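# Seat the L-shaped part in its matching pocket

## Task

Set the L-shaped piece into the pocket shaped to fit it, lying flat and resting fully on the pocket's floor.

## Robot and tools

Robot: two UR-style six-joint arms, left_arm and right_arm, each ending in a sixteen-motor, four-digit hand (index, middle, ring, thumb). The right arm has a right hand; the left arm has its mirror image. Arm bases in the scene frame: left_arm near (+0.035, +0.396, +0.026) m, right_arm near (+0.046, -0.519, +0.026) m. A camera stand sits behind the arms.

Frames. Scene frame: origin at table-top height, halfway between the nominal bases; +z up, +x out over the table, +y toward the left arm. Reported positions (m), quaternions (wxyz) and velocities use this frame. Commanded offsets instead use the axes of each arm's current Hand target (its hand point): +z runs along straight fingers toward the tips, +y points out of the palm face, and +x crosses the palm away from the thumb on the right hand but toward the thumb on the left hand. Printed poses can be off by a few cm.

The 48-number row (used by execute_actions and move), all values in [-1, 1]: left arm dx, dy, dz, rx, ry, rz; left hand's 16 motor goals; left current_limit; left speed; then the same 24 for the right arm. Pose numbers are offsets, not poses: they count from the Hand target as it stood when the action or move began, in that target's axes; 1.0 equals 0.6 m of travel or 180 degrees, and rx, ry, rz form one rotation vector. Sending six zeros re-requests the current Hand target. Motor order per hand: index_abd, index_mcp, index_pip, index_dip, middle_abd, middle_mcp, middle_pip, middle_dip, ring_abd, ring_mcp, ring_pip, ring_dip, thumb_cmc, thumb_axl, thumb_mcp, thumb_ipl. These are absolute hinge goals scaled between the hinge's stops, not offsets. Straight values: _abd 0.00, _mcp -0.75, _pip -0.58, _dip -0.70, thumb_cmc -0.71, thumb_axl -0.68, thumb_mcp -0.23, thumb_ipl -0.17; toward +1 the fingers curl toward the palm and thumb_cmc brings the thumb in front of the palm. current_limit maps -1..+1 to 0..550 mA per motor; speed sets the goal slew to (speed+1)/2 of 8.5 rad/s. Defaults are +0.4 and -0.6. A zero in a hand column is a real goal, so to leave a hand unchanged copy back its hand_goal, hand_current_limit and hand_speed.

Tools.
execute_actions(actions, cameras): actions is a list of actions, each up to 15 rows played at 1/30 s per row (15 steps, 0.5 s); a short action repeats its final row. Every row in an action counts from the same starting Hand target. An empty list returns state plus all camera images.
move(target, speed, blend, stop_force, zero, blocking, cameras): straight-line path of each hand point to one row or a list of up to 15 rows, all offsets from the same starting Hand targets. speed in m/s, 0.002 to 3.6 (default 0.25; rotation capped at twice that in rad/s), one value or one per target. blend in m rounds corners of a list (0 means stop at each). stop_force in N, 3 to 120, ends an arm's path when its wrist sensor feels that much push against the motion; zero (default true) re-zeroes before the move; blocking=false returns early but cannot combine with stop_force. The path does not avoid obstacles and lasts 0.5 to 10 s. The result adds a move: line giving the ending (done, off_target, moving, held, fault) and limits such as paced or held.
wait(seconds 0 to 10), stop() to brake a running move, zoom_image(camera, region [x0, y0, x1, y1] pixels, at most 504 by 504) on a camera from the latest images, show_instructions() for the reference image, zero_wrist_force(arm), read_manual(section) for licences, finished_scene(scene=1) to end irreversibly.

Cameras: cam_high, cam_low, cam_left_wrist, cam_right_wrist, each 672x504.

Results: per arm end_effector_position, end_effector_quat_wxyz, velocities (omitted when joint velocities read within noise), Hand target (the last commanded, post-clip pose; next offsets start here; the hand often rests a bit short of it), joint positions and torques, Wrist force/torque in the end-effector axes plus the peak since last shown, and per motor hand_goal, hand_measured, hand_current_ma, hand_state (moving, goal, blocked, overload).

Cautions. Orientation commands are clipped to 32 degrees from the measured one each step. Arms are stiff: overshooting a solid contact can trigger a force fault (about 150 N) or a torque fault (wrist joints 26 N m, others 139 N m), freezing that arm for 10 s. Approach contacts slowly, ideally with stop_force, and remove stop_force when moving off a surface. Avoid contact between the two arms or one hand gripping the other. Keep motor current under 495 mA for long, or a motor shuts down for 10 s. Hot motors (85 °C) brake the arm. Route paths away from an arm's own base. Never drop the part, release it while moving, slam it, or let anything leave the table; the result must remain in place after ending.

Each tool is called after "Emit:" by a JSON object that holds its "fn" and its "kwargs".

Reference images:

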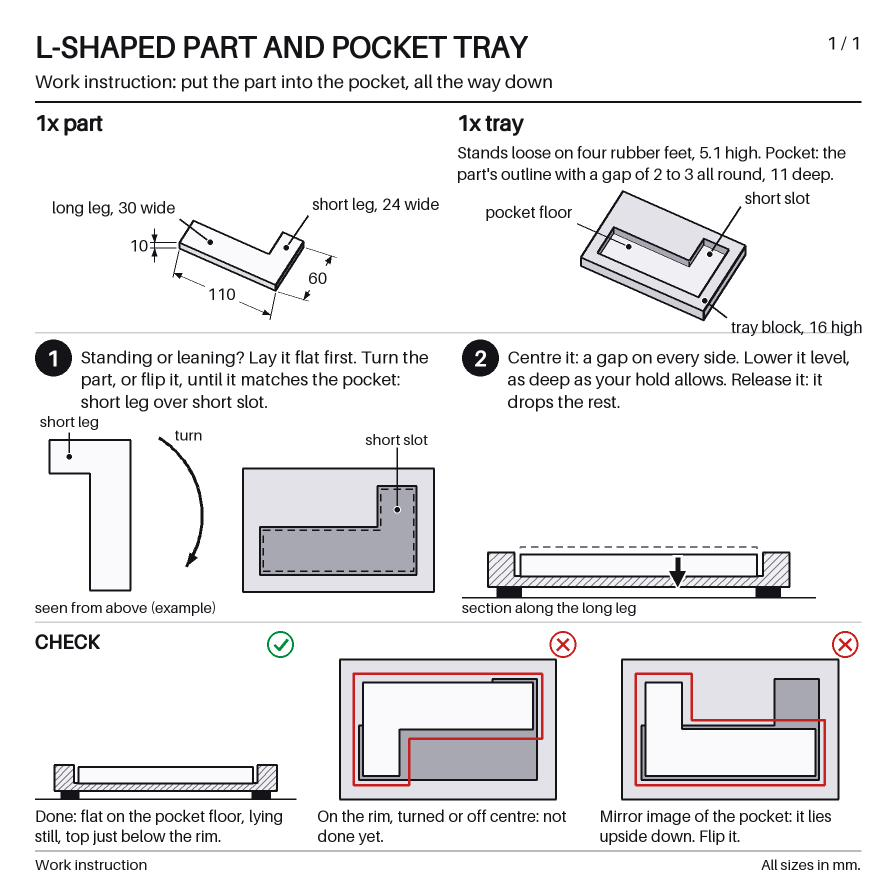

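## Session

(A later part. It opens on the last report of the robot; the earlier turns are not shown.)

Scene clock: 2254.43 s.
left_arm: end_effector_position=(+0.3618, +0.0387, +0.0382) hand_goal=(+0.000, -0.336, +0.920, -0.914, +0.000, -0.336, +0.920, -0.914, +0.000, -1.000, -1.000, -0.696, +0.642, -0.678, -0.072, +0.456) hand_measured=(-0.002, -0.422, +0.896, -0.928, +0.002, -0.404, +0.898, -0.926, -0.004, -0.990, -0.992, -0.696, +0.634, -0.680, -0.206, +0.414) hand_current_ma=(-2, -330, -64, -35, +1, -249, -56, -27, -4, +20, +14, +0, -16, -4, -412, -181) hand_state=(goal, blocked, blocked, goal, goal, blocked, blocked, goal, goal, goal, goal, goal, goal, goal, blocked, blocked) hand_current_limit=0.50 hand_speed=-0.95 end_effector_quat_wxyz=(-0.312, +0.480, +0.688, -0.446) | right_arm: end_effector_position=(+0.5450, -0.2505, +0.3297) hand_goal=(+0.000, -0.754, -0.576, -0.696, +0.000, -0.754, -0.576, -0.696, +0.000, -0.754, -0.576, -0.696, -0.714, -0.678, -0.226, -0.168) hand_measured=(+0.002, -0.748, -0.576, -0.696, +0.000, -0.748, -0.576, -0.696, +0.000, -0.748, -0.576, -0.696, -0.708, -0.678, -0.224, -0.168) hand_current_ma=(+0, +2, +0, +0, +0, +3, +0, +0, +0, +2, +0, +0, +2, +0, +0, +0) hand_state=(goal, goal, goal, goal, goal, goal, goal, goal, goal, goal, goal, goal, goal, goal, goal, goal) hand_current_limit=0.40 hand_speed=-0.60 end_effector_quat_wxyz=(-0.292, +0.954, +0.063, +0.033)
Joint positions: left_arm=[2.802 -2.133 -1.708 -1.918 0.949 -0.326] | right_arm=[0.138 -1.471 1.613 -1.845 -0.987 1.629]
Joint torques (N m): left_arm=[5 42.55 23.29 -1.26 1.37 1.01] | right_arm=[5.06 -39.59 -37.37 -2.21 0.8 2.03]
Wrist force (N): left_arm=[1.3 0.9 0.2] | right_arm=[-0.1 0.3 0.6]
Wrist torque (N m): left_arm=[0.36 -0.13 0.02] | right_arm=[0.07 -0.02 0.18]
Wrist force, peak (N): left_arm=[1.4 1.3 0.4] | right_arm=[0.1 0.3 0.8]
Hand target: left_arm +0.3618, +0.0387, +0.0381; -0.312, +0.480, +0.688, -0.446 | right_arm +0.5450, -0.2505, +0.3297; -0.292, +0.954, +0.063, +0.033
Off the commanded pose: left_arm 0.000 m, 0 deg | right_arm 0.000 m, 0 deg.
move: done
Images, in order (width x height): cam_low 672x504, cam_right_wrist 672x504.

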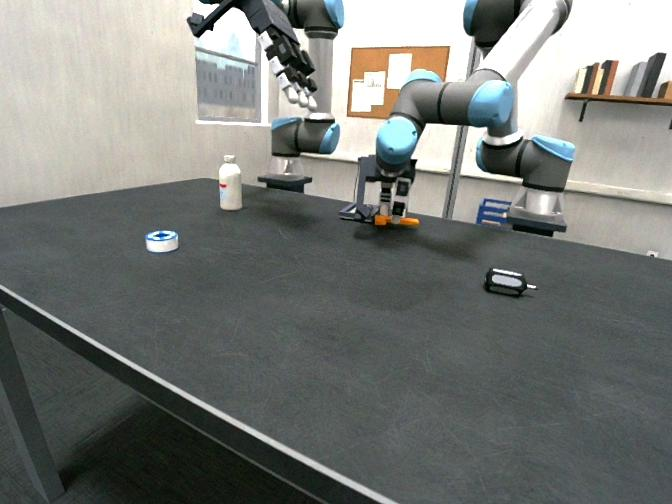

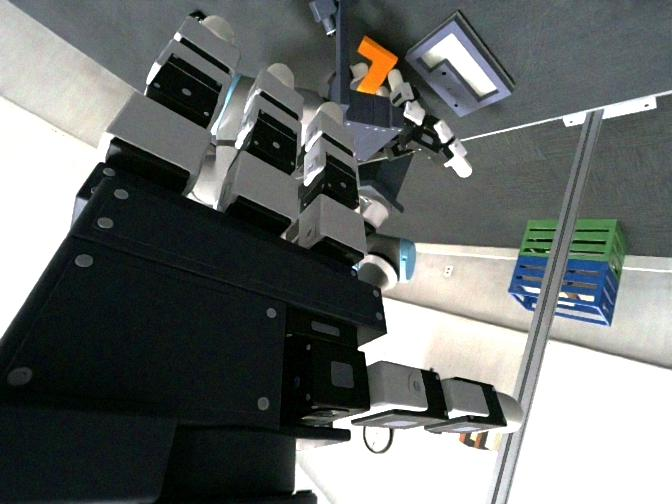

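Emit:
{"fn": "move", "kwargs": {"target": [[0,-0.0865,-0.0385,0,0,0, 0,-0.336,0.920,-0.913, 0,-0.336,0.920,-0.913, 0,-1,-1,-0.696, 0.643,-0.678,-0.071,0.456, 0.5,-0.95, 0,0,0,0,0,0, 0,-0.754,-0.576,-0.696, 0,-0.754,-0.576,-0.696, 0,-0.754,-0.576,-0.696, -0.714,-0.678,-0.226,-0.168, 0.4,-0.6],[-0.2263,-0.126,0.0502,0,-0.4101,-0.1826, 0,-0.336,0.920,-0.913, 0,-0.336,0.920,-0.913, 0,-1,-1,-0.696, 0.643,-0.678,-0.071,0.456, 0.5,-0.95, 0,0,0,0,0,0, 0,-0.754,-0.576,-0.696, 0,-0.754,-0.576,-0.696, 0,-0.754,-0.576,-0.696, -0.714,-0.678,-0.226,-0.168, 0.4,-0.6]], "cameras": ["all"], "speed": [0.05,0.11], "blend": [0.01,0]}}

Emit:
{"fn": "zoom_image", "kwargs": {"camera": "cam_right_wrist", "region": [370, 0, 530, 130]}}

Emit:
{"fn": "zoom_image", "kwargs": {"camera": "cam_low", "region": [320, 150, 430, 250]}}

Scene clock: 2346.10 s.
left_arm: end_effector_position=(+0.3537, -0.1089, +0.0948) hand_goal=(+0.000, -0.336, +0.920, -0.914, +0.000, -0.336, +0.920, -0.914, +0.000, -1.000, -1.000, -0.696, +0.642, -0.678, -0.072, +0.456) hand_measured=(-0.002, -0.422, +0.896, -0.928, +0.002, -0.404, +0.898, -0.926, -0.004, -0.990, -0.992, -0.696, +0.634, -0.680, -0.206, +0.414) hand_current_ma=(-2, -330, -64, -35, +1, -248, -56, -27, -4, +20, +14, +0, -16, -4, -412, -181) hand_state=(goal, blocked, blocked, goal, goal, blocked, blocked, goal, goal, goal, goal, goal, goal, goal, blocked, blocked) hand_current_limit=0.50 hand_speed=-0.95 end_effector_quat_wxyz=(+0.052, -0.079, +0.835, -0.542) | right_arm: end_effector_position=(+0.5450, -0.2505, +0.3297) hand_goal=(+0.000, -0.754, -0.576, -0.696, +0.000, -0.754, -0.576, -0.696, +0.000, -0.754, -0.576, -0.696, -0.714, -0.678, -0.226, -0.168) hand_measured=(+0.002, -0.748, -0.576, -0.696, +0.000, -0.748, -0.576, -0.696, +0.000, -0.748, -0.576, -0.696, -0.708, -0.678, -0.224, -0.168) hand_current_ma=(+0, +2, +0, +0, +0, +3, +0, +0, +0, +2, +0, +0, +2, +0, +0, +0) hand_state=(goal, goal, goal, goal, goal, goal, goal, goal, goal, goal, goal, goal, goal, goal, goal, goal) hand_current_limit=0.40 hand_speed=-0.60 end_effector_quat_wxyz=(-0.292, +0.954, +0.063, +0.033)
Joint positions: left_arm=[2.626 -2.135 -2.195 0.587 0.804 -2.697] | right_arm=[0.138 -1.471 1.613 -1.845 -0.987 1.629]
Joint torques (N m): left_arm=[6.27 46.04 5.2 0.06 -1.56 0.73] | right_arm=[2.84 -40.46 -36.79 -2.47 0.75 1.87]
Wrist force (N): left_arm=[1.3 1.0 0.4] | right_arm=[0.0 0.2 0.6]
Wrist torque (N m): left_arm=[0.36 -0.12 0.00] | right_arm=[0.06 -0.02 0.18]
Wrist force, peak (N): left_arm=[1.3 1.7 0.8] | right_arm=[0.1 0.2 0.9]
Hand target: left_arm +0.3537, -0.1089, +0.0948; +0.052, -0.080, +0.835, -0.542 | right_arm +0.5450, -0.2505, +0.3297; -0.292, +0.954, +0.063, +0.033
Off the commanded pose: left_arm 0.000 m, 0 deg | right_arm 0.000 m, 0 deg.
move: done

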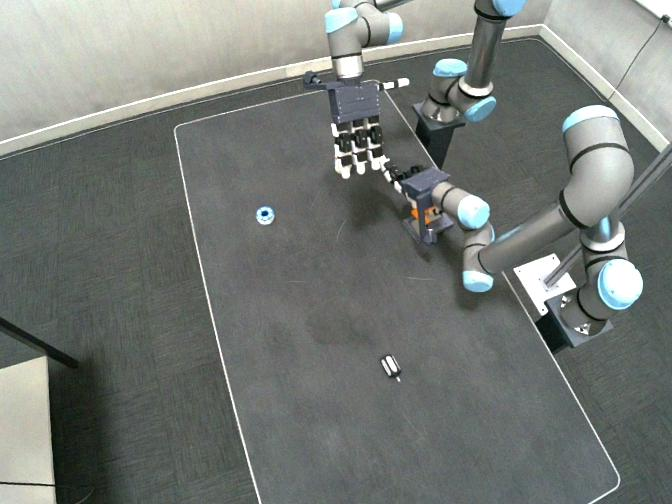

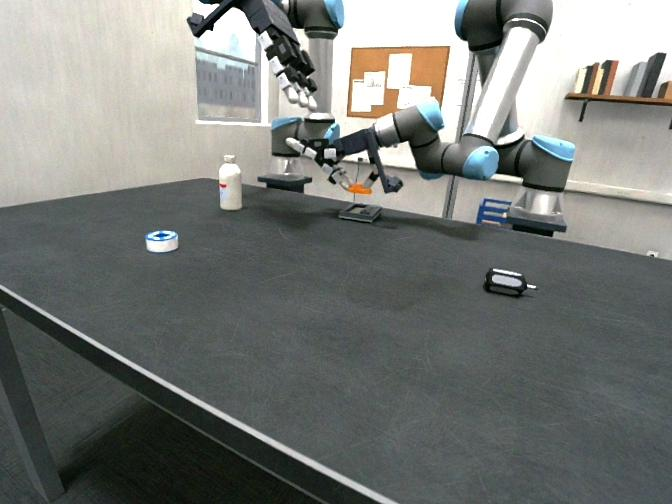

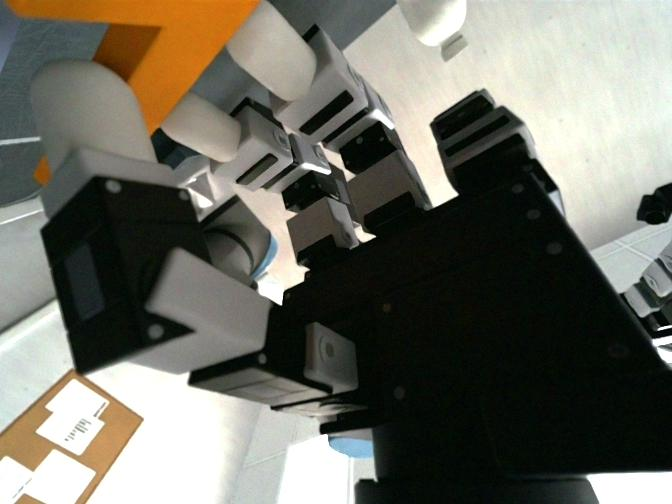

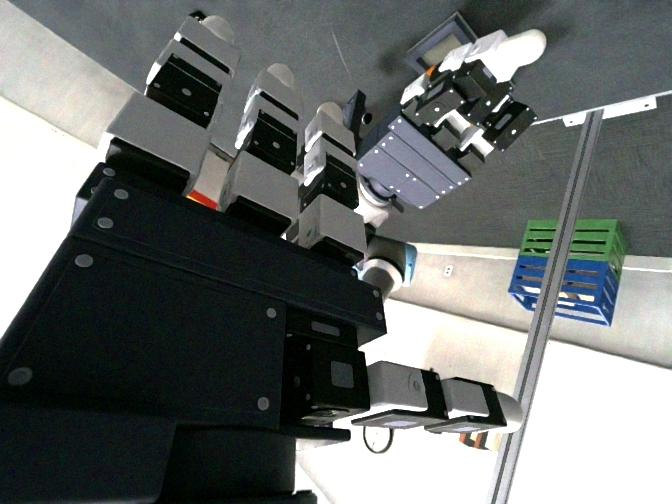

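Scaled by 3.150 from the camera's 672x504 image, which has a finer 960x720 frame.

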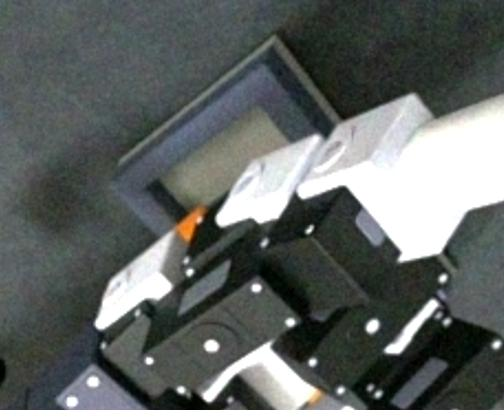

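Scaled by 4.582 from the camera's 672x504 image, which has a finer 960x720 frame.

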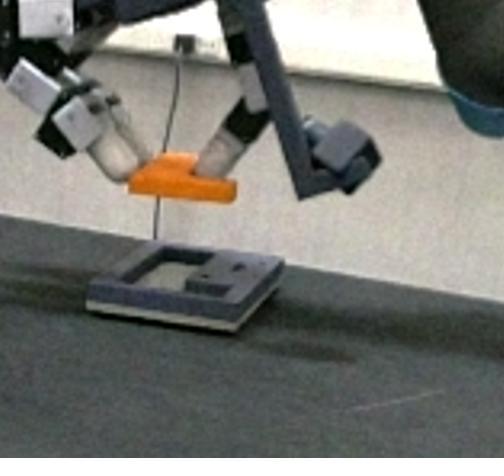

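Emit:
{"fn": "move", "kwargs": {"target": [0,0,0,0,0,0, 0,-0.336,0.920,-0.913, 0,-0.336,0.920,-0.913, 0,-1,-1,-0.696, 0.643,-0.678,-0.071,0.456, 0.5,-0.95, 0.1851,-0.1742,0.4208,0.0277,-0.1536,-0.2301, 0,-0.754,-0.576,-0.696, 0,-0.754,-0.576,-0.696, 0,-0.754,-0.576,-0.696, -0.714,-0.678,-0.226,-0.168, 0.4,-0.6], "cameras": ["cam_right_wrist","cam_low"], "speed": 0.25}}

Scene clock: 2376.73 s.
left_arm: end_effector_position=(+0.3537, -0.1089, +0.0948) hand_goal=(+0.000, -0.336, +0.920, -0.914, +0.000, -0.336, +0.920, -0.914, +0.000, -1.000, -1.000, -0.696, +0.642, -0.678, -0.072, +0.456) hand_measured=(-0.002, -0.422, +0.896, -0.928, +0.002, -0.404, +0.898, -0.926, -0.004, -0.990, -0.992, -0.696, +0.634, -0.680, -0.206, +0.414) hand_current_ma=(-2, -330, -64, -35, +1, -248, -56, -27, -4, +20, +14, +0, -16, -4, -412, -181) hand_state=(goal, blocked, blocked, goal, goal, blocked, blocked, goal, goal, goal, goal, goal, goal, goal, blocked, blocked) hand_current_limit=0.50 hand_speed=-0.95 end_effector_quat_wxyz=(+0.052, -0.080, +0.835, -0.542) | right_arm: end_effector_position=(+0.6468, -0.0115, +0.1899) hand_goal=(+0.000, -0.754, -0.576, -0.696, +0.000, -0.754, -0.576, -0.696, +0.000, -0.754, -0.576, -0.696, -0.714, -0.678, -0.226, -0.168) hand_measured=(+0.002, -0.748, -0.576, -0.696, +0.000, -0.748, -0.576, -0.696, +0.000, -0.748, -0.576, -0.696, -0.708, -0.678, -0.224, -0.168) hand_current_ma=(+0, +2, +0, +0, +0, +3, +0, +0, +0, +2, +0, +0, +2, +0, +0, +0) hand_state=(goal, goal, goal, goal, goal, goal, goal, goal, goal, goal, goal, goal, goal, goal, goal, goal) hand_current_limit=0.40 hand_speed=-0.60 end_effector_quat_wxyz=(-0.279, +0.837, +0.461, -0.093)
Joint positions: left_arm=[2.626 -2.135 -2.195 0.587 0.804 -2.697] | right_arm=[0.452 -0.776 0.862 -1.422 -1.017 0.963]
Joint torques (N m): left_arm=[7.67 45.81 2.07 1.13 0.31 0.21] | right_arm=[-9.46 -61.14 -25.21 -2.36 2.42 0.98]
Wrist force (N): left_arm=[1.2 1.2 0.3] | right_arm=[0.3 0.5 0.1]
Wrist torque (N m): left_arm=[0.39 -0.12 -0.01] | right_arm=[0.15 -0.03 0.08]
Wrist force, peak (N): left_arm=[1.3 1.3 0.5] | right_arm=[1.3 0.8 1.1]
Hand target: left_arm +0.3537, -0.1089, +0.0948; +0.052, -0.080, +0.835, -0.542 | right_arm +0.6468, -0.0116, +0.1899; -0.279, +0.837, +0.461, -0.093
Off the commanded pose: left_arm 0.000 m, 0 deg | right_arm 0.000 m, 0 deg.
move: done
Images, in order (width x height): cam_low 672x504, cam_right_wrist 672x504.

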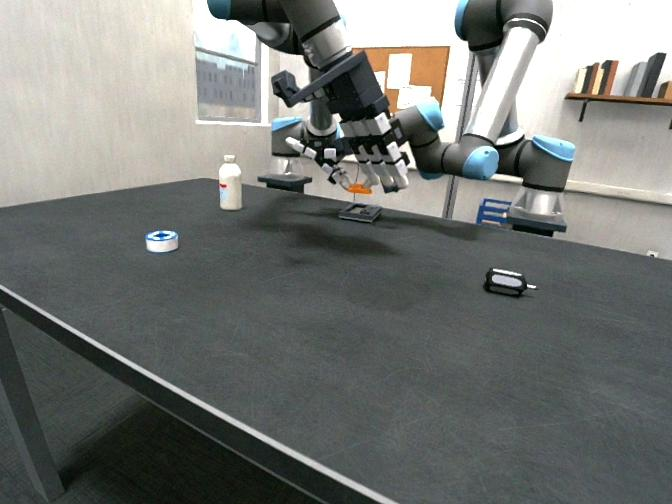

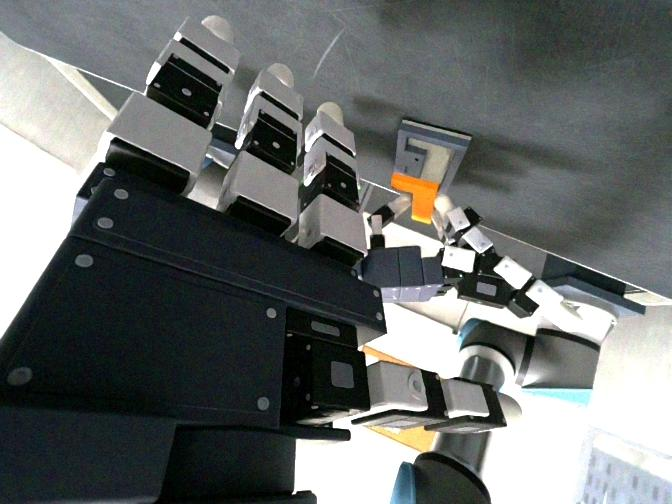

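Emit:
{"fn": "zoom_image", "kwargs": {"camera": "cam_right_wrist", "region": [370, 105, 490, 235]}}

Scaled by 3.877 from the camera's 672x504 image, which has a finer 960x720 frame.

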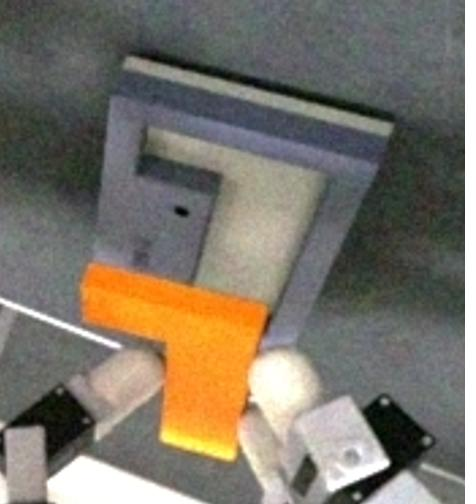

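Emit:
{"fn": "move", "kwargs": {"target": [0,0.0734,0.0327,0,0,0, 0,-0.336,0.920,-0.913, 0,-0.336,0.920,-0.913, 0,-1,-1,-0.696, 0.643,-0.678,-0.071,0.456, 0.5,-0.95, 0,0,0,0,0,0, 0,-0.754,-0.576,-0.696, 0,-0.754,-0.576,-0.696, 0,-0.754,-0.576,-0.696, -0.714,-0.678,-0.226,-0.168, 0.4,-0.6], "cameras": ["cam_right_wrist","cam_low","cam_left_wrist"], "speed": 0.06}}

Emit:
{"fn": "zoom_image", "kwargs": {"camera": "cam_right_wrist", "region": [380, 110, 480, 210]}}

Emit:
{"fn": "zoom_image", "kwargs": {"camera": "cam_low", "region": [330, 180, 400, 240]}}

Scene clock: 2435.70 s.
left_arm: end_effector_position=(+0.3538, -0.1089, +0.0466) hand_goal=(+0.000, -0.336, +0.920, -0.914, +0.000, -0.336, +0.920, -0.914, +0.000, -1.000, -1.000, -0.696, +0.642, -0.678, -0.072, +0.456) hand_measured=(-0.002, -0.422, +0.896, -0.928, +0.002, -0.404, +0.898, -0.926, -0.004, -0.990, -0.992, -0.696, +0.634, -0.680, -0.206, +0.414) hand_current_ma=(-2, -330, -65, -35, +1, -248, -56, -27, -4, +20, +14, +0, -16, -4, -412, -181) hand_state=(goal, blocked, blocked, goal, goal, blocked, blocked, goal, goal, goal, goal, goal, goal, goal, blocked, blocked) hand_current_limit=0.50 hand_speed=-0.95 end_effector_quat_wxyz=(+0.052, -0.079, +0.835, -0.542) | right_arm: end_effector_position=(+0.6468, -0.0116, +0.1899) hand_goal=(+0.000, -0.754, -0.576, -0.696, +0.000, -0.754, -0.576, -0.696, +0.000, -0.754, -0.576, -0.696, -0.714, -0.678, -0.226, -0.168) hand_measured=(+0.002, -0.748, -0.576, -0.696, +0.000, -0.748, -0.576, -0.696, +0.000, -0.748, -0.576, -0.696, -0.708, -0.678, -0.224, -0.168) hand_current_ma=(+0, +2, +0, +0, +0, +3, +0, +0, +0, +2, +0, +0, +2, +0, +0, +0) hand_state=(goal, goal, goal, goal, goal, goal, goal, goal, goal, goal, goal, goal, goal, goal, goal, goal) hand_current_limit=0.40 hand_speed=-0.60 end_effector_quat_wxyz=(-0.279, +0.837, +0.461, -0.093)
Joint positions: left_arm=[2.626 -2.267 -2.185 0.71 0.804 -2.697] | right_arm=[0.452 -0.776 0.862 -1.422 -1.017 0.963]
Joint torques (N m): left_arm=[5.38 47.86 5.05 -0.07 -2.3 -1.68] | right_arm=[-9.15 -50.92 -34.35 -2.26 2.41 -2.61]
Wrist force (N): left_arm=[1.3 1.1 0.3] | right_arm=[0.2 0.3 0.4]
Wrist torque (N m): left_arm=[0.39 -0.11 -0.01] | right_arm=[0.10 -0.02 0.07]
Wrist force, peak (N): left_arm=[1.2 2.0 0.6] | right_arm=[0.4 0.6 0.3]
Hand target: left_arm +0.3537, -0.1088, +0.0466; +0.052, -0.080, +0.835, -0.542 | right_arm +0.6468, -0.0116, +0.1899; -0.279, +0.837, +0.461, -0.093
Off the commanded pose: left_arm 0.000 m, 0 deg | right_arm 0.000 m, 0 deg.
move: done
Images, in order (width x height): cam_low 672x504, cam_left_wrist 672x504, cam_right_wrist 672x504.

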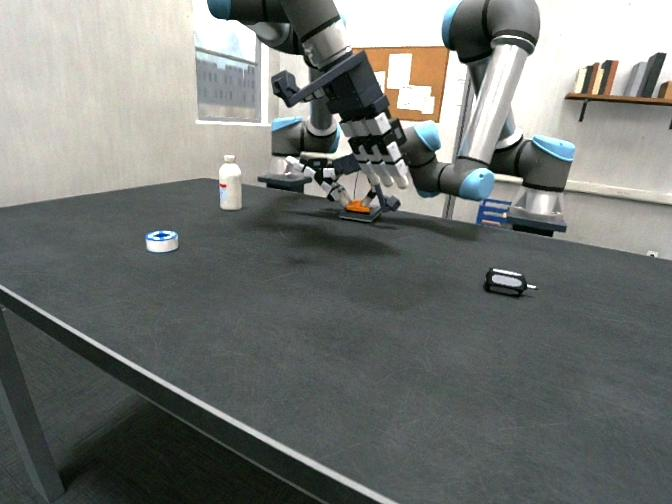

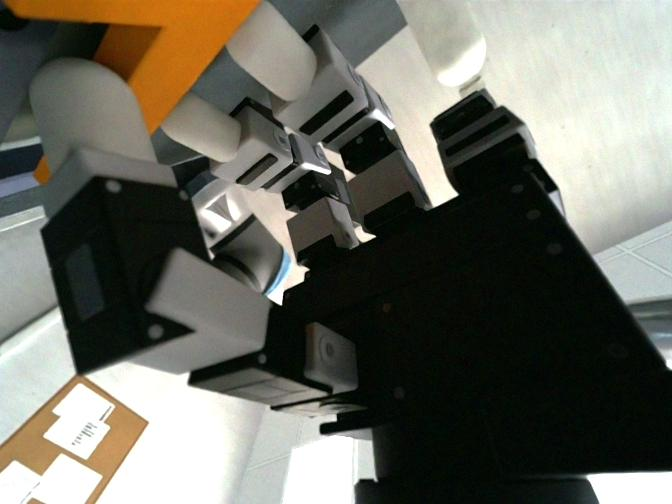

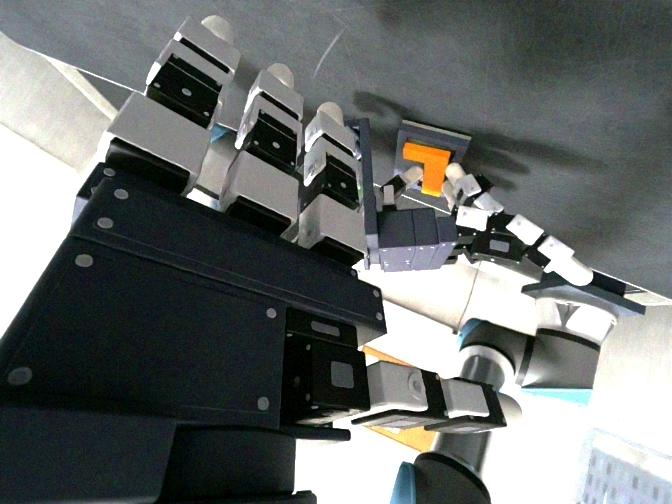

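Scaled by 5.040 from the camera's 672x504 image, which has a finer 960x720 frame.

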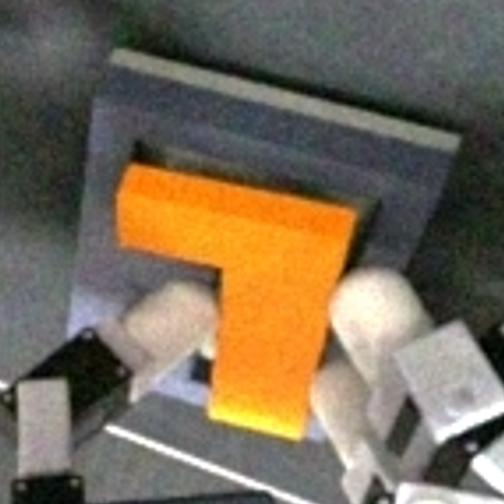

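Scaled by 7.200 from the camera's 672x504 image, which has a finer 960x720 frame.

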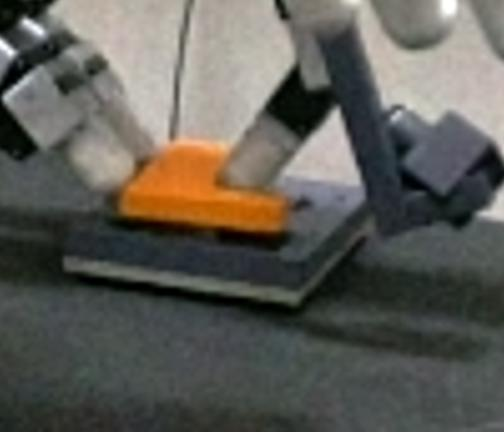

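Emit:
{"fn": "zoom_image", "kwargs": {"camera": "cam_right_wrist", "region": [398, 130, 468, 165]}}

Emit:
{"fn": "zoom_image", "kwargs": {"camera": "cam_right_wrist", "region": [395, 150, 475, 205]}}

Scaled by 7.200 from the camera's 672x504 image, which has a finer 960x720 frame.

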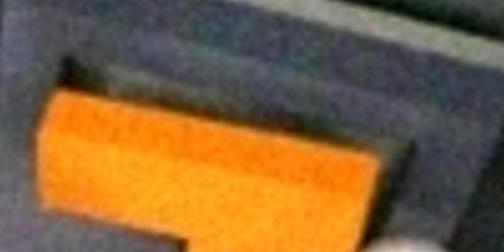

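Scaled by 6.300 from the camera's 672x504 image, which has a finer 960x720 frame.

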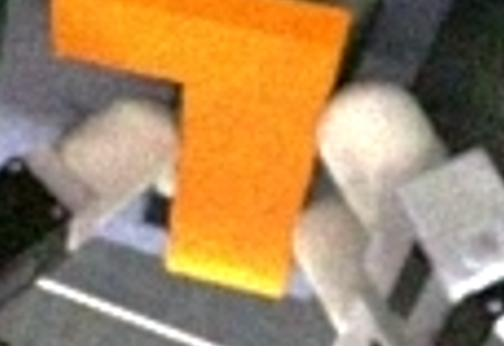

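Emit:
{"fn": "move", "kwargs": {"target": [0.0053,0,0,0,0.01015,0.00452, 0,-0.336,0.920,-0.913, 0,-0.336,0.920,-0.913, 0,-1,-1,-0.696, 0.643,-0.678,-0.071,0.456, 0.5,-0.95, 0,0,0,0,0,0, 0,-0.754,-0.576,-0.696, 0,-0.754,-0.576,-0.696, 0,-0.754,-0.576,-0.696, -0.714,-0.678,-0.226,-0.168, 0.4,-0.6], "cameras": ["cam_right_wrist","cam_low"], "speed": 0.03}}

Emit:
{"fn": "zoom_image", "kwargs": {"camera": "cam_right_wrist", "region": [398, 130, 468, 165]}}

Emit:
{"fn": "zoom_image", "kwargs": {"camera": "cam_right_wrist", "region": [380, 110, 480, 210]}}

Emit:
{"fn": "zoom_image", "kwargs": {"camera": "cam_low", "region": [335, 195, 385, 230]}}

Scene clock: 2474.43 s.
left_arm: end_effector_position=(+0.3506, -0.1094, +0.0466) hand_goal=(+0.000, -0.336, +0.920, -0.914, +0.000, -0.336, +0.920, -0.914, +0.000, -1.000, -1.000, -0.696, +0.642, -0.678, -0.072, +0.456) hand_measured=(-0.002, -0.422, +0.896, -0.928, +0.002, -0.404, +0.898, -0.926, -0.004, -0.990, -0.992, -0.696, +0.634, -0.680, -0.206, +0.414) hand_current_ma=(-2, -330, -65, -35, +1, -248, -56, -27, -4, +20, +14, +0, -16, -4, -413, -181) hand_state=(goal, blocked, blocked, goal, goal, blocked, blocked, goal, goal, goal, goal, goal, goal, goal, blocked, blocked) hand_current_limit=0.50 hand_speed=-0.95 end_effector_quat_wxyz=(+0.042, -0.065, +0.836, -0.543) | right_arm: end_effector_position=(+0.6468, -0.0116, +0.1899) hand_goal=(+0.000, -0.754, -0.576, -0.696, +0.000, -0.754, -0.576, -0.696, +0.000, -0.754, -0.576, -0.696, -0.714, -0.678, -0.226, -0.168) hand_measured=(+0.002, -0.748, -0.576, -0.696, +0.000, -0.748, -0.576, -0.696, +0.000, -0.748, -0.576, -0.696, -0.708, -0.678, -0.224, -0.168) hand_current_ma=(+0, +2, +0, +0, +0, +3, +0, +0, +0, +2, +0, +0, +2, +0, +0, +0) hand_state=(goal, goal, goal, goal, goal, goal, goal, goal, goal, goal, goal, goal, goal, goal, goal, goal) hand_current_limit=0.40 hand_speed=-0.60 end_effector_quat_wxyz=(-0.279, +0.837, +0.461, -0.093)
Joint positions: left_arm=[2.629 -2.264 -2.184 0.683 0.773 -2.666] | right_arm=[0.452 -0.776 0.862 -1.422 -1.017 0.963]
Joint torques (N m): left_arm=[5.1 45.89 16.58 3.79 1.27 -1.53] | right_arm=[-9.15 -58.2 -19.42 -3.31 2.41 -1.88]
Wrist force (N): left_arm=[1.1 1.0 0.4] | right_arm=[0.3 0.4 0.2]
Wrist torque (N m): left_arm=[0.37 -0.10 -0.02] | right_arm=[0.13 -0.03 0.08]
Wrist force, peak (N): left_arm=[1.3 1.2 0.4] | right_arm=[0.3 0.6 0.4]
Hand target: left_arm +0.3506, -0.1094, +0.0466; +0.043, -0.065, +0.836, -0.543 | right_arm +0.6468, -0.0116, +0.1899; -0.279, +0.837, +0.461, -0.093
Off the commanded pose: left_arm 0.000 m, 0 deg | right_arm 0.000 m, 0 deg.
move: done
Images, in order (width x height): cam_low 672x504, cam_right_wrist 672x504.

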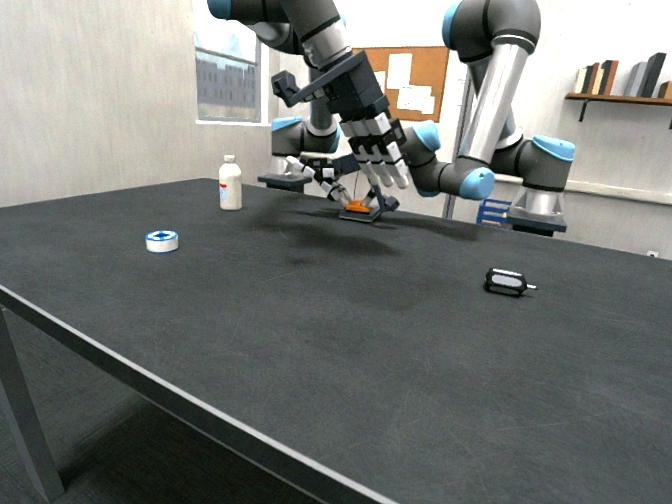

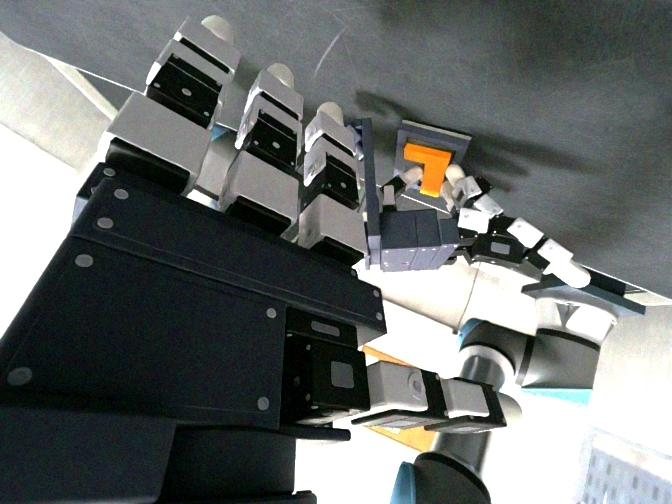

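Scaled by 7.200 from the camera's 672x504 image, which has a finer 960x720 frame.

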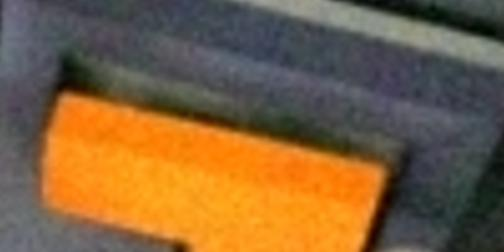

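Scaled by 5.040 from the camera's 672x504 image, which has a finer 960x720 frame.

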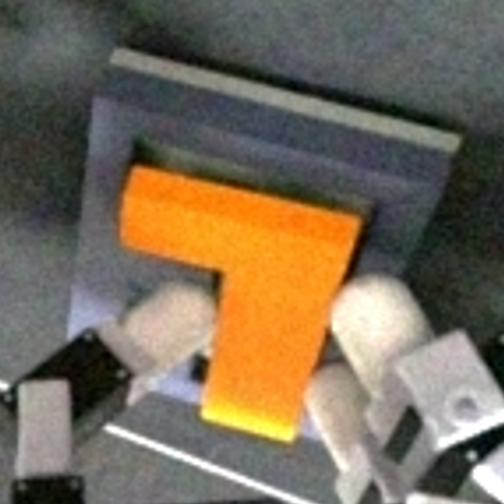

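Scaled by 10.080 from the camera's 672x504 image, which has a finer 960x720 frame.

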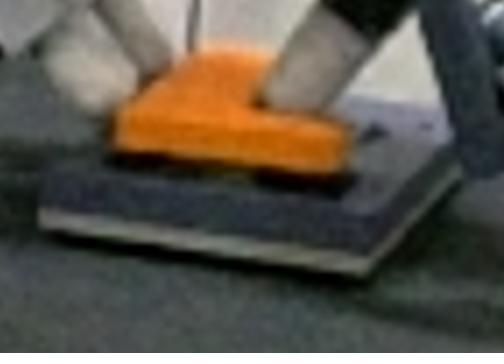

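Emit:
{"fn": "zoom_image", "kwargs": {"camera": "cam_right_wrist", "region": [400, 132, 430, 162]}}

Emit:
{"fn": "zoom_image", "kwargs": {"camera": "cam_right_wrist", "region": [432, 136, 462, 166]}}

Scaled by 16.800 from the camera's 672x504 image, which has a finer 960x720 frame.

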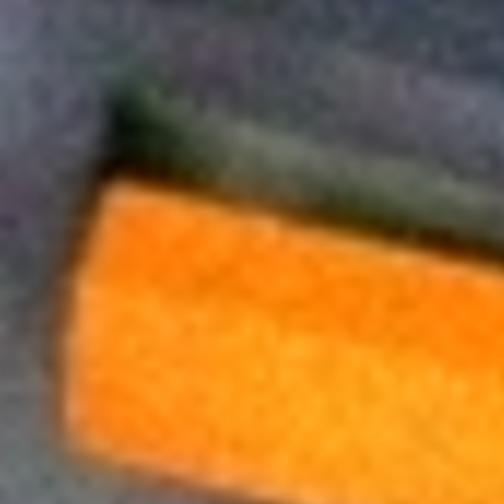

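Scaled by 16.800 from the camera's 672x504 image, which has a finer 960x720 frame.

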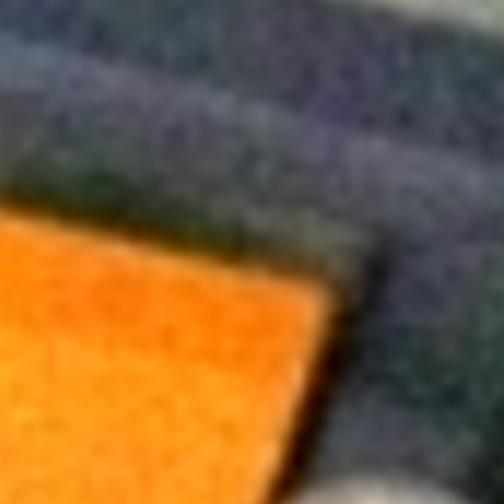

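Emit:
{"fn": "move", "kwargs": {"target": [0.00533,0.00137,-0.00308,0,0.01624,0.00723, 0,-0.336,0.920,-0.913, 0,-0.336,0.920,-0.913, 0,-1,-1,-0.696, 0.643,-0.678,-0.071,0.456, 0.5,-0.95, 0,0,0,0,0,0, 0,-0.754,-0.576,-0.696, 0,-0.754,-0.576,-0.696, 0,-0.754,-0.576,-0.696, -0.714,-0.678,-0.226,-0.168, 0.4,-0.6], "cameras": ["cam_right_wrist"], "speed": 0.03}}

Emit:
{"fn": "zoom_image", "kwargs": {"camera": "cam_right_wrist", "region": [380, 110, 480, 210]}}

Emit:
{"fn": "zoom_image", "kwargs": {"camera": "cam_right_wrist", "region": [400, 132, 430, 162]}}

Emit:
{"fn": "zoom_image", "kwargs": {"camera": "cam_right_wrist", "region": [432, 136, 462, 166]}}

Scene clock: 2542.93 s.
left_arm: end_effector_position=(+0.3471, -0.1079, +0.0466) hand_goal=(+0.000, -0.336, +0.920, -0.914, +0.000, -0.336, +0.920, -0.914, +0.000, -1.000, -1.000, -0.696, +0.642, -0.678, -0.072, +0.456) hand_measured=(-0.002, -0.422, +0.896, -0.928, +0.002, -0.404, +0.898, -0.926, -0.002, -0.990, -0.992, -0.696, +0.634, -0.680, -0.206, +0.414) hand_current_ma=(-2, -330, -65, -35, +1, -248, -56, -27, -4, +20, +14, +0, -16, -4, -413, -181) hand_state=(goal, blocked, blocked, goal, goal, blocked, blocked, goal, goal, goal, goal, goal, goal, goal, blocked, blocked) hand_current_limit=0.50 hand_speed=-0.95 end_effector_quat_wxyz=(+0.027, -0.041, +0.838, -0.544) end_effector_velocity=(+0.000, +0.000, +0.000) end_effector_angular_velocity=(+0.001, +0.003, +0.004) | right_arm: end_effector_position=(+0.6468, -0.0116, +0.1899) hand_goal=(+0.000, -0.754, -0.576, -0.696, +0.000, -0.754, -0.576, -0.696, +0.000, -0.754, -0.576, -0.696, -0.714, -0.678, -0.226, -0.168) hand_measured=(+0.002, -0.748, -0.576, -0.696, +0.000, -0.748, -0.576, -0.696, +0.000, -0.748, -0.576, -0.696, -0.708, -0.678, -0.224, -0.168) hand_current_ma=(+0, +2, +0, +0, +0, +3, +0, +0, +0, +2, +0, +0, +2, +0, +0, +0) hand_state=(goal, goal, goal, goal, goal, goal, goal, goal, goal, goal, goal, goal, goal, goal, goal, goal) hand_current_limit=0.40 hand_speed=-0.60 end_effector_quat_wxyz=(-0.279, +0.837, +0.461, -0.093)
Joint positions: left_arm=[2.639 -2.257 -2.184 0.634 0.72 -2.608] | right_arm=[0.452 -0.776 0.862 -1.422 -1.017 0.963]
Joint velocities: left_arm=[-0.001 -0.001 0 0.002 0.003 -0.005] | right_arm=[within noise]
Joint torques (N m): left_arm=[0.71 43.37 -0.53 3.95 1.12 -1.94] | right_arm=[-10.5 -65.65 -19.51 -3.24 2.34 -0.88]
Wrist force (N): left_arm=[1.4 1.1 0.3] | right_arm=[0.3 0.3 0.2]
Wrist torque (N m): left_arm=[0.38 -0.15 0.00] | right_arm=[0.12 -0.03 0.08]
Wrist force, peak (N): left_arm=[1.4 1.1 0.4] | right_arm=[0.5 0.6 0.3]
Hand target: left_arm +0.3472, -0.1079, +0.0466; +0.027, -0.042, +0.838, -0.544 | right_arm +0.6468, -0.0116, +0.1899; -0.279, +0.837, +0.461, -0.093
Off the commanded pose: left_arm 0.000 m, 0 deg | right_arm 0.000 m, 0 deg.
move: done
Images, in order (width x height): cam_right_wrist 672x504.

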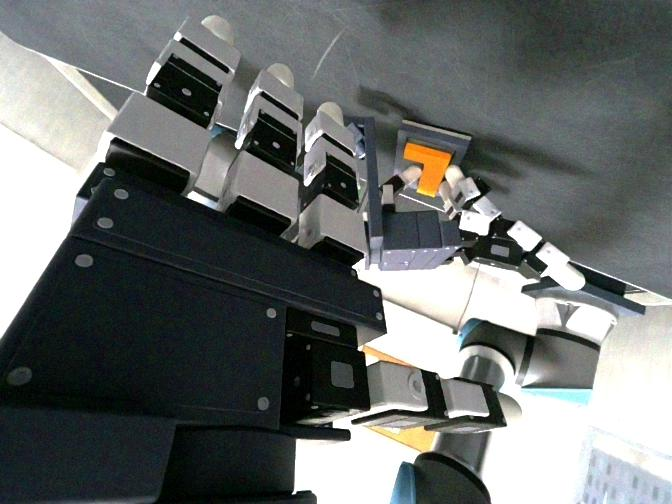

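Scaled by 5.040 from the camera's 672x504 image, which has a finer 960x720 frame.

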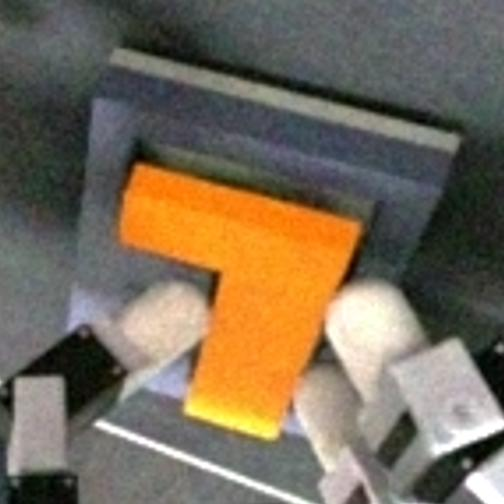

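Scaled by 16.800 from the camera's 672x504 image, which has a finer 960x720 frame.

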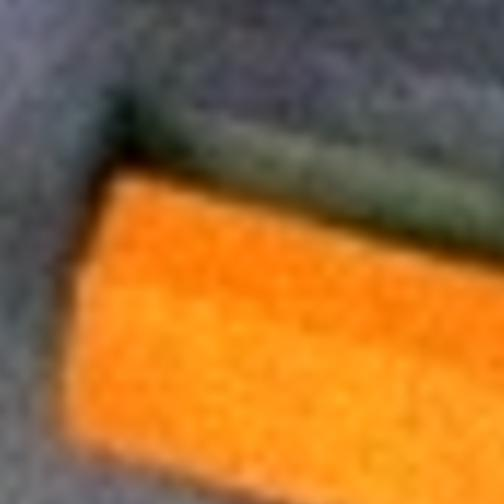

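Scaled by 16.800 from the camera's 672x504 image, which has a finer 960x720 frame.

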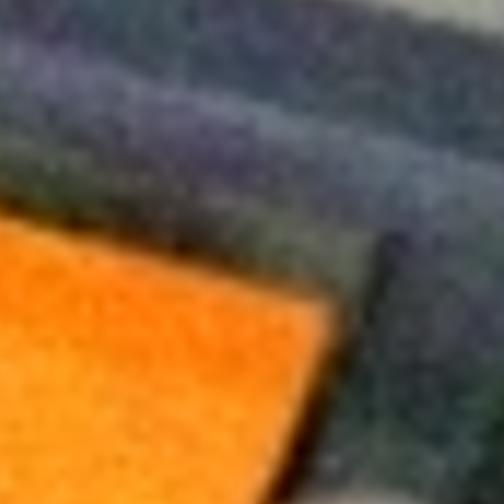

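Emit:
{"fn": "move", "kwargs": {"target": [-0.0008,0.0050,0.0030,0,-0.0036,-0.0016, 0,-0.336,0.920,-0.913, 0,-0.336,0.920,-0.913, 0,-1,-1,-0.696, 0.643,-0.678,-0.071,0.456, 0.5,-0.95, 0,0,0,0,0,0, 0,-0.754,-0.576,-0.696, 0,-0.754,-0.576,-0.696, 0,-0.754,-0.576,-0.696, -0.714,-0.678,-0.226,-0.168, 0.4,-0.6], "cameras": ["cam_right_wrist","cam_low"], "speed": 0.02}}

Emit:
{"fn": "zoom_image", "kwargs": {"camera": "cam_right_wrist", "region": [380, 110, 480, 210]}}

Emit:
{"fn": "zoom_image", "kwargs": {"camera": "cam_right_wrist", "region": [400, 132, 430, 162]}}

Emit:
{"fn": "zoom_image", "kwargs": {"camera": "cam_right_wrist", "region": [432, 136, 462, 166]}}

Emit:
{"fn": "zoom_image", "kwargs": {"camera": "cam_low", "region": [335, 195, 385, 230]}}

Scene clock: 2585.10 s.
left_arm: end_effector_position=(+0.3477, -0.1083, +0.0431) hand_goal=(+0.000, -0.336, +0.920, -0.914, +0.000, -0.336, +0.920, -0.914, +0.000, -1.000, -1.000, -0.696, +0.642, -0.678, -0.072, +0.456) hand_measured=(-0.002, -0.422, +0.896, -0.928, +0.002, -0.404, +0.898, -0.926, -0.002, -0.990, -0.992, -0.696, +0.634, -0.680, -0.206, +0.414) hand_current_ma=(-2, -330, -65, -35, +1, -248, -56, -27, -4, +20, +14, +0, -16, -4, -412, -181) hand_state=(goal, blocked, blocked, goal, goal, blocked, blocked, goal, goal, goal, goal, goal, goal, goal, blocked, blocked) hand_current_limit=0.50 hand_speed=-0.95 end_effector_quat_wxyz=(+0.031, -0.047, +0.837, -0.544) | right_arm: end_effector_position=(+0.6468, -0.0116, +0.1899) hand_goal=(+0.000, -0.754, -0.576, -0.696, +0.000, -0.754, -0.576, -0.696, +0.000, -0.754, -0.576, -0.696, -0.714, -0.678, -0.226, -0.168) hand_measured=(+0.002, -0.748, -0.576, -0.696, +0.000, -0.748, -0.576, -0.696, +0.000, -0.748, -0.576, -0.696, -0.708, -0.678, -0.224, -0.168) hand_current_ma=(+0, +2, +0, +0, +0, +3, +0, +0, +0, +2, +0, +0, +2, +0, +0, +0) hand_state=(goal, goal, goal, goal, goal, goal, goal, goal, goal, goal, goal, goal, goal, goal, goal, goal) hand_current_limit=0.40 hand_speed=-0.60 end_effector_quat_wxyz=(-0.279, +0.837, +0.461, -0.093)
Joint positions: left_arm=[2.636 -2.268 -2.183 0.655 0.732 -2.622] | right_arm=[0.452 -0.776 0.862 -1.422 -1.017 0.963]
Joint torques (N m): left_arm=[-2.42 44.22 16.4 0.99 -1.39 0.74] | right_arm=[-8.71 -68.82 -20.53 -3 2.42 -0.47]
Wrist force (N): left_arm=[1.1 1.0 0.2] | right_arm=[0.3 0.4 0.4]
Wrist torque (N m): left_arm=[0.39 -0.12 0.13] | right_arm=[0.12 -0.04 0.08]
Wrist force, peak (N): left_arm=[1.4 1.2 0.3] | right_arm=[0.3 0.7 0.4]
Hand target: left_arm +0.3477, -0.1083, +0.0431; +0.031, -0.047, +0.837, -0.544 | right_arm +0.6468, -0.0116, +0.1899; -0.279, +0.837, +0.461, -0.093
Off the commanded pose: left_arm 0.000 m, 0 deg | right_arm 0.000 m, 0 deg.
move: done
Images, in order (width x height): cam_low 672x504, cam_right_wrist 672x504.

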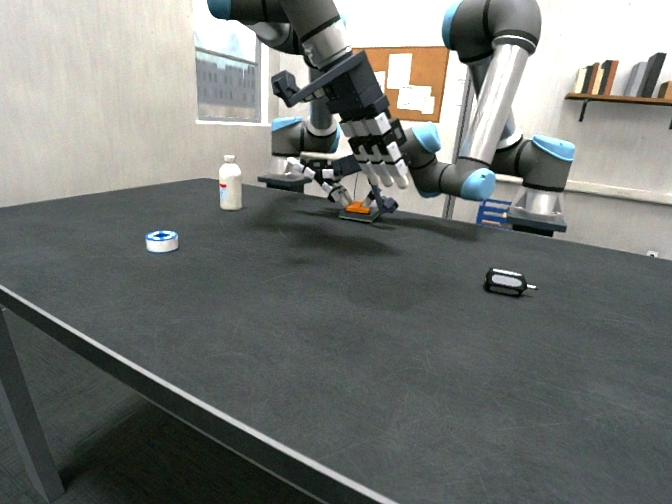

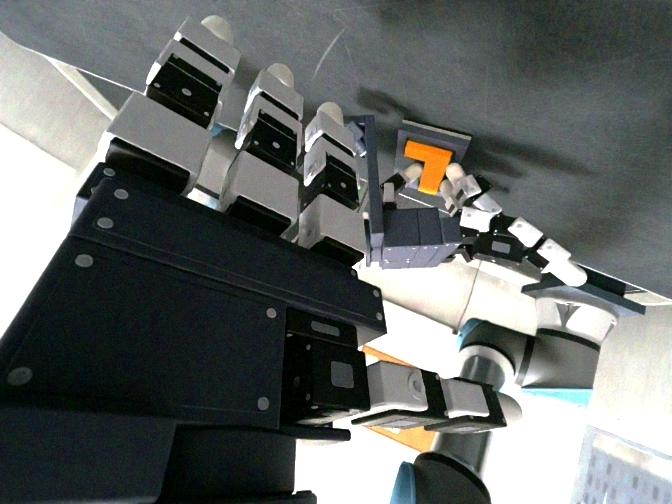

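Scaled by 5.040 from the camera's 672x504 image, which has a finer 960x720 frame.

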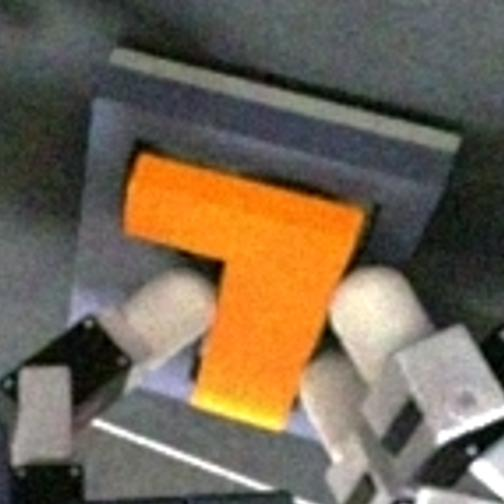

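Scaled by 16.800 from the camera's 672x504 image, which has a finer 960x720 frame.

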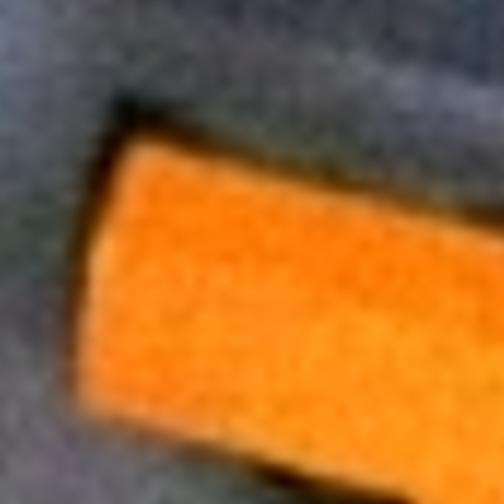

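Scaled by 16.800 from the camera's 672x504 image, which has a finer 960x720 frame.

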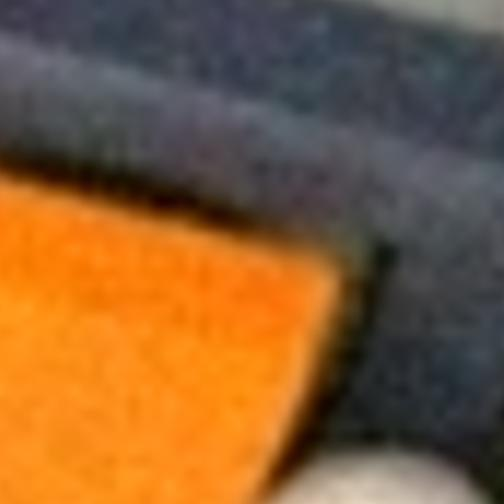

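Scaled by 10.080 from the camera's 672x504 image, which has a finer 960x720 frame.

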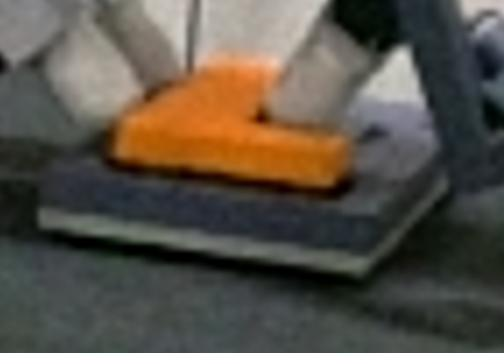

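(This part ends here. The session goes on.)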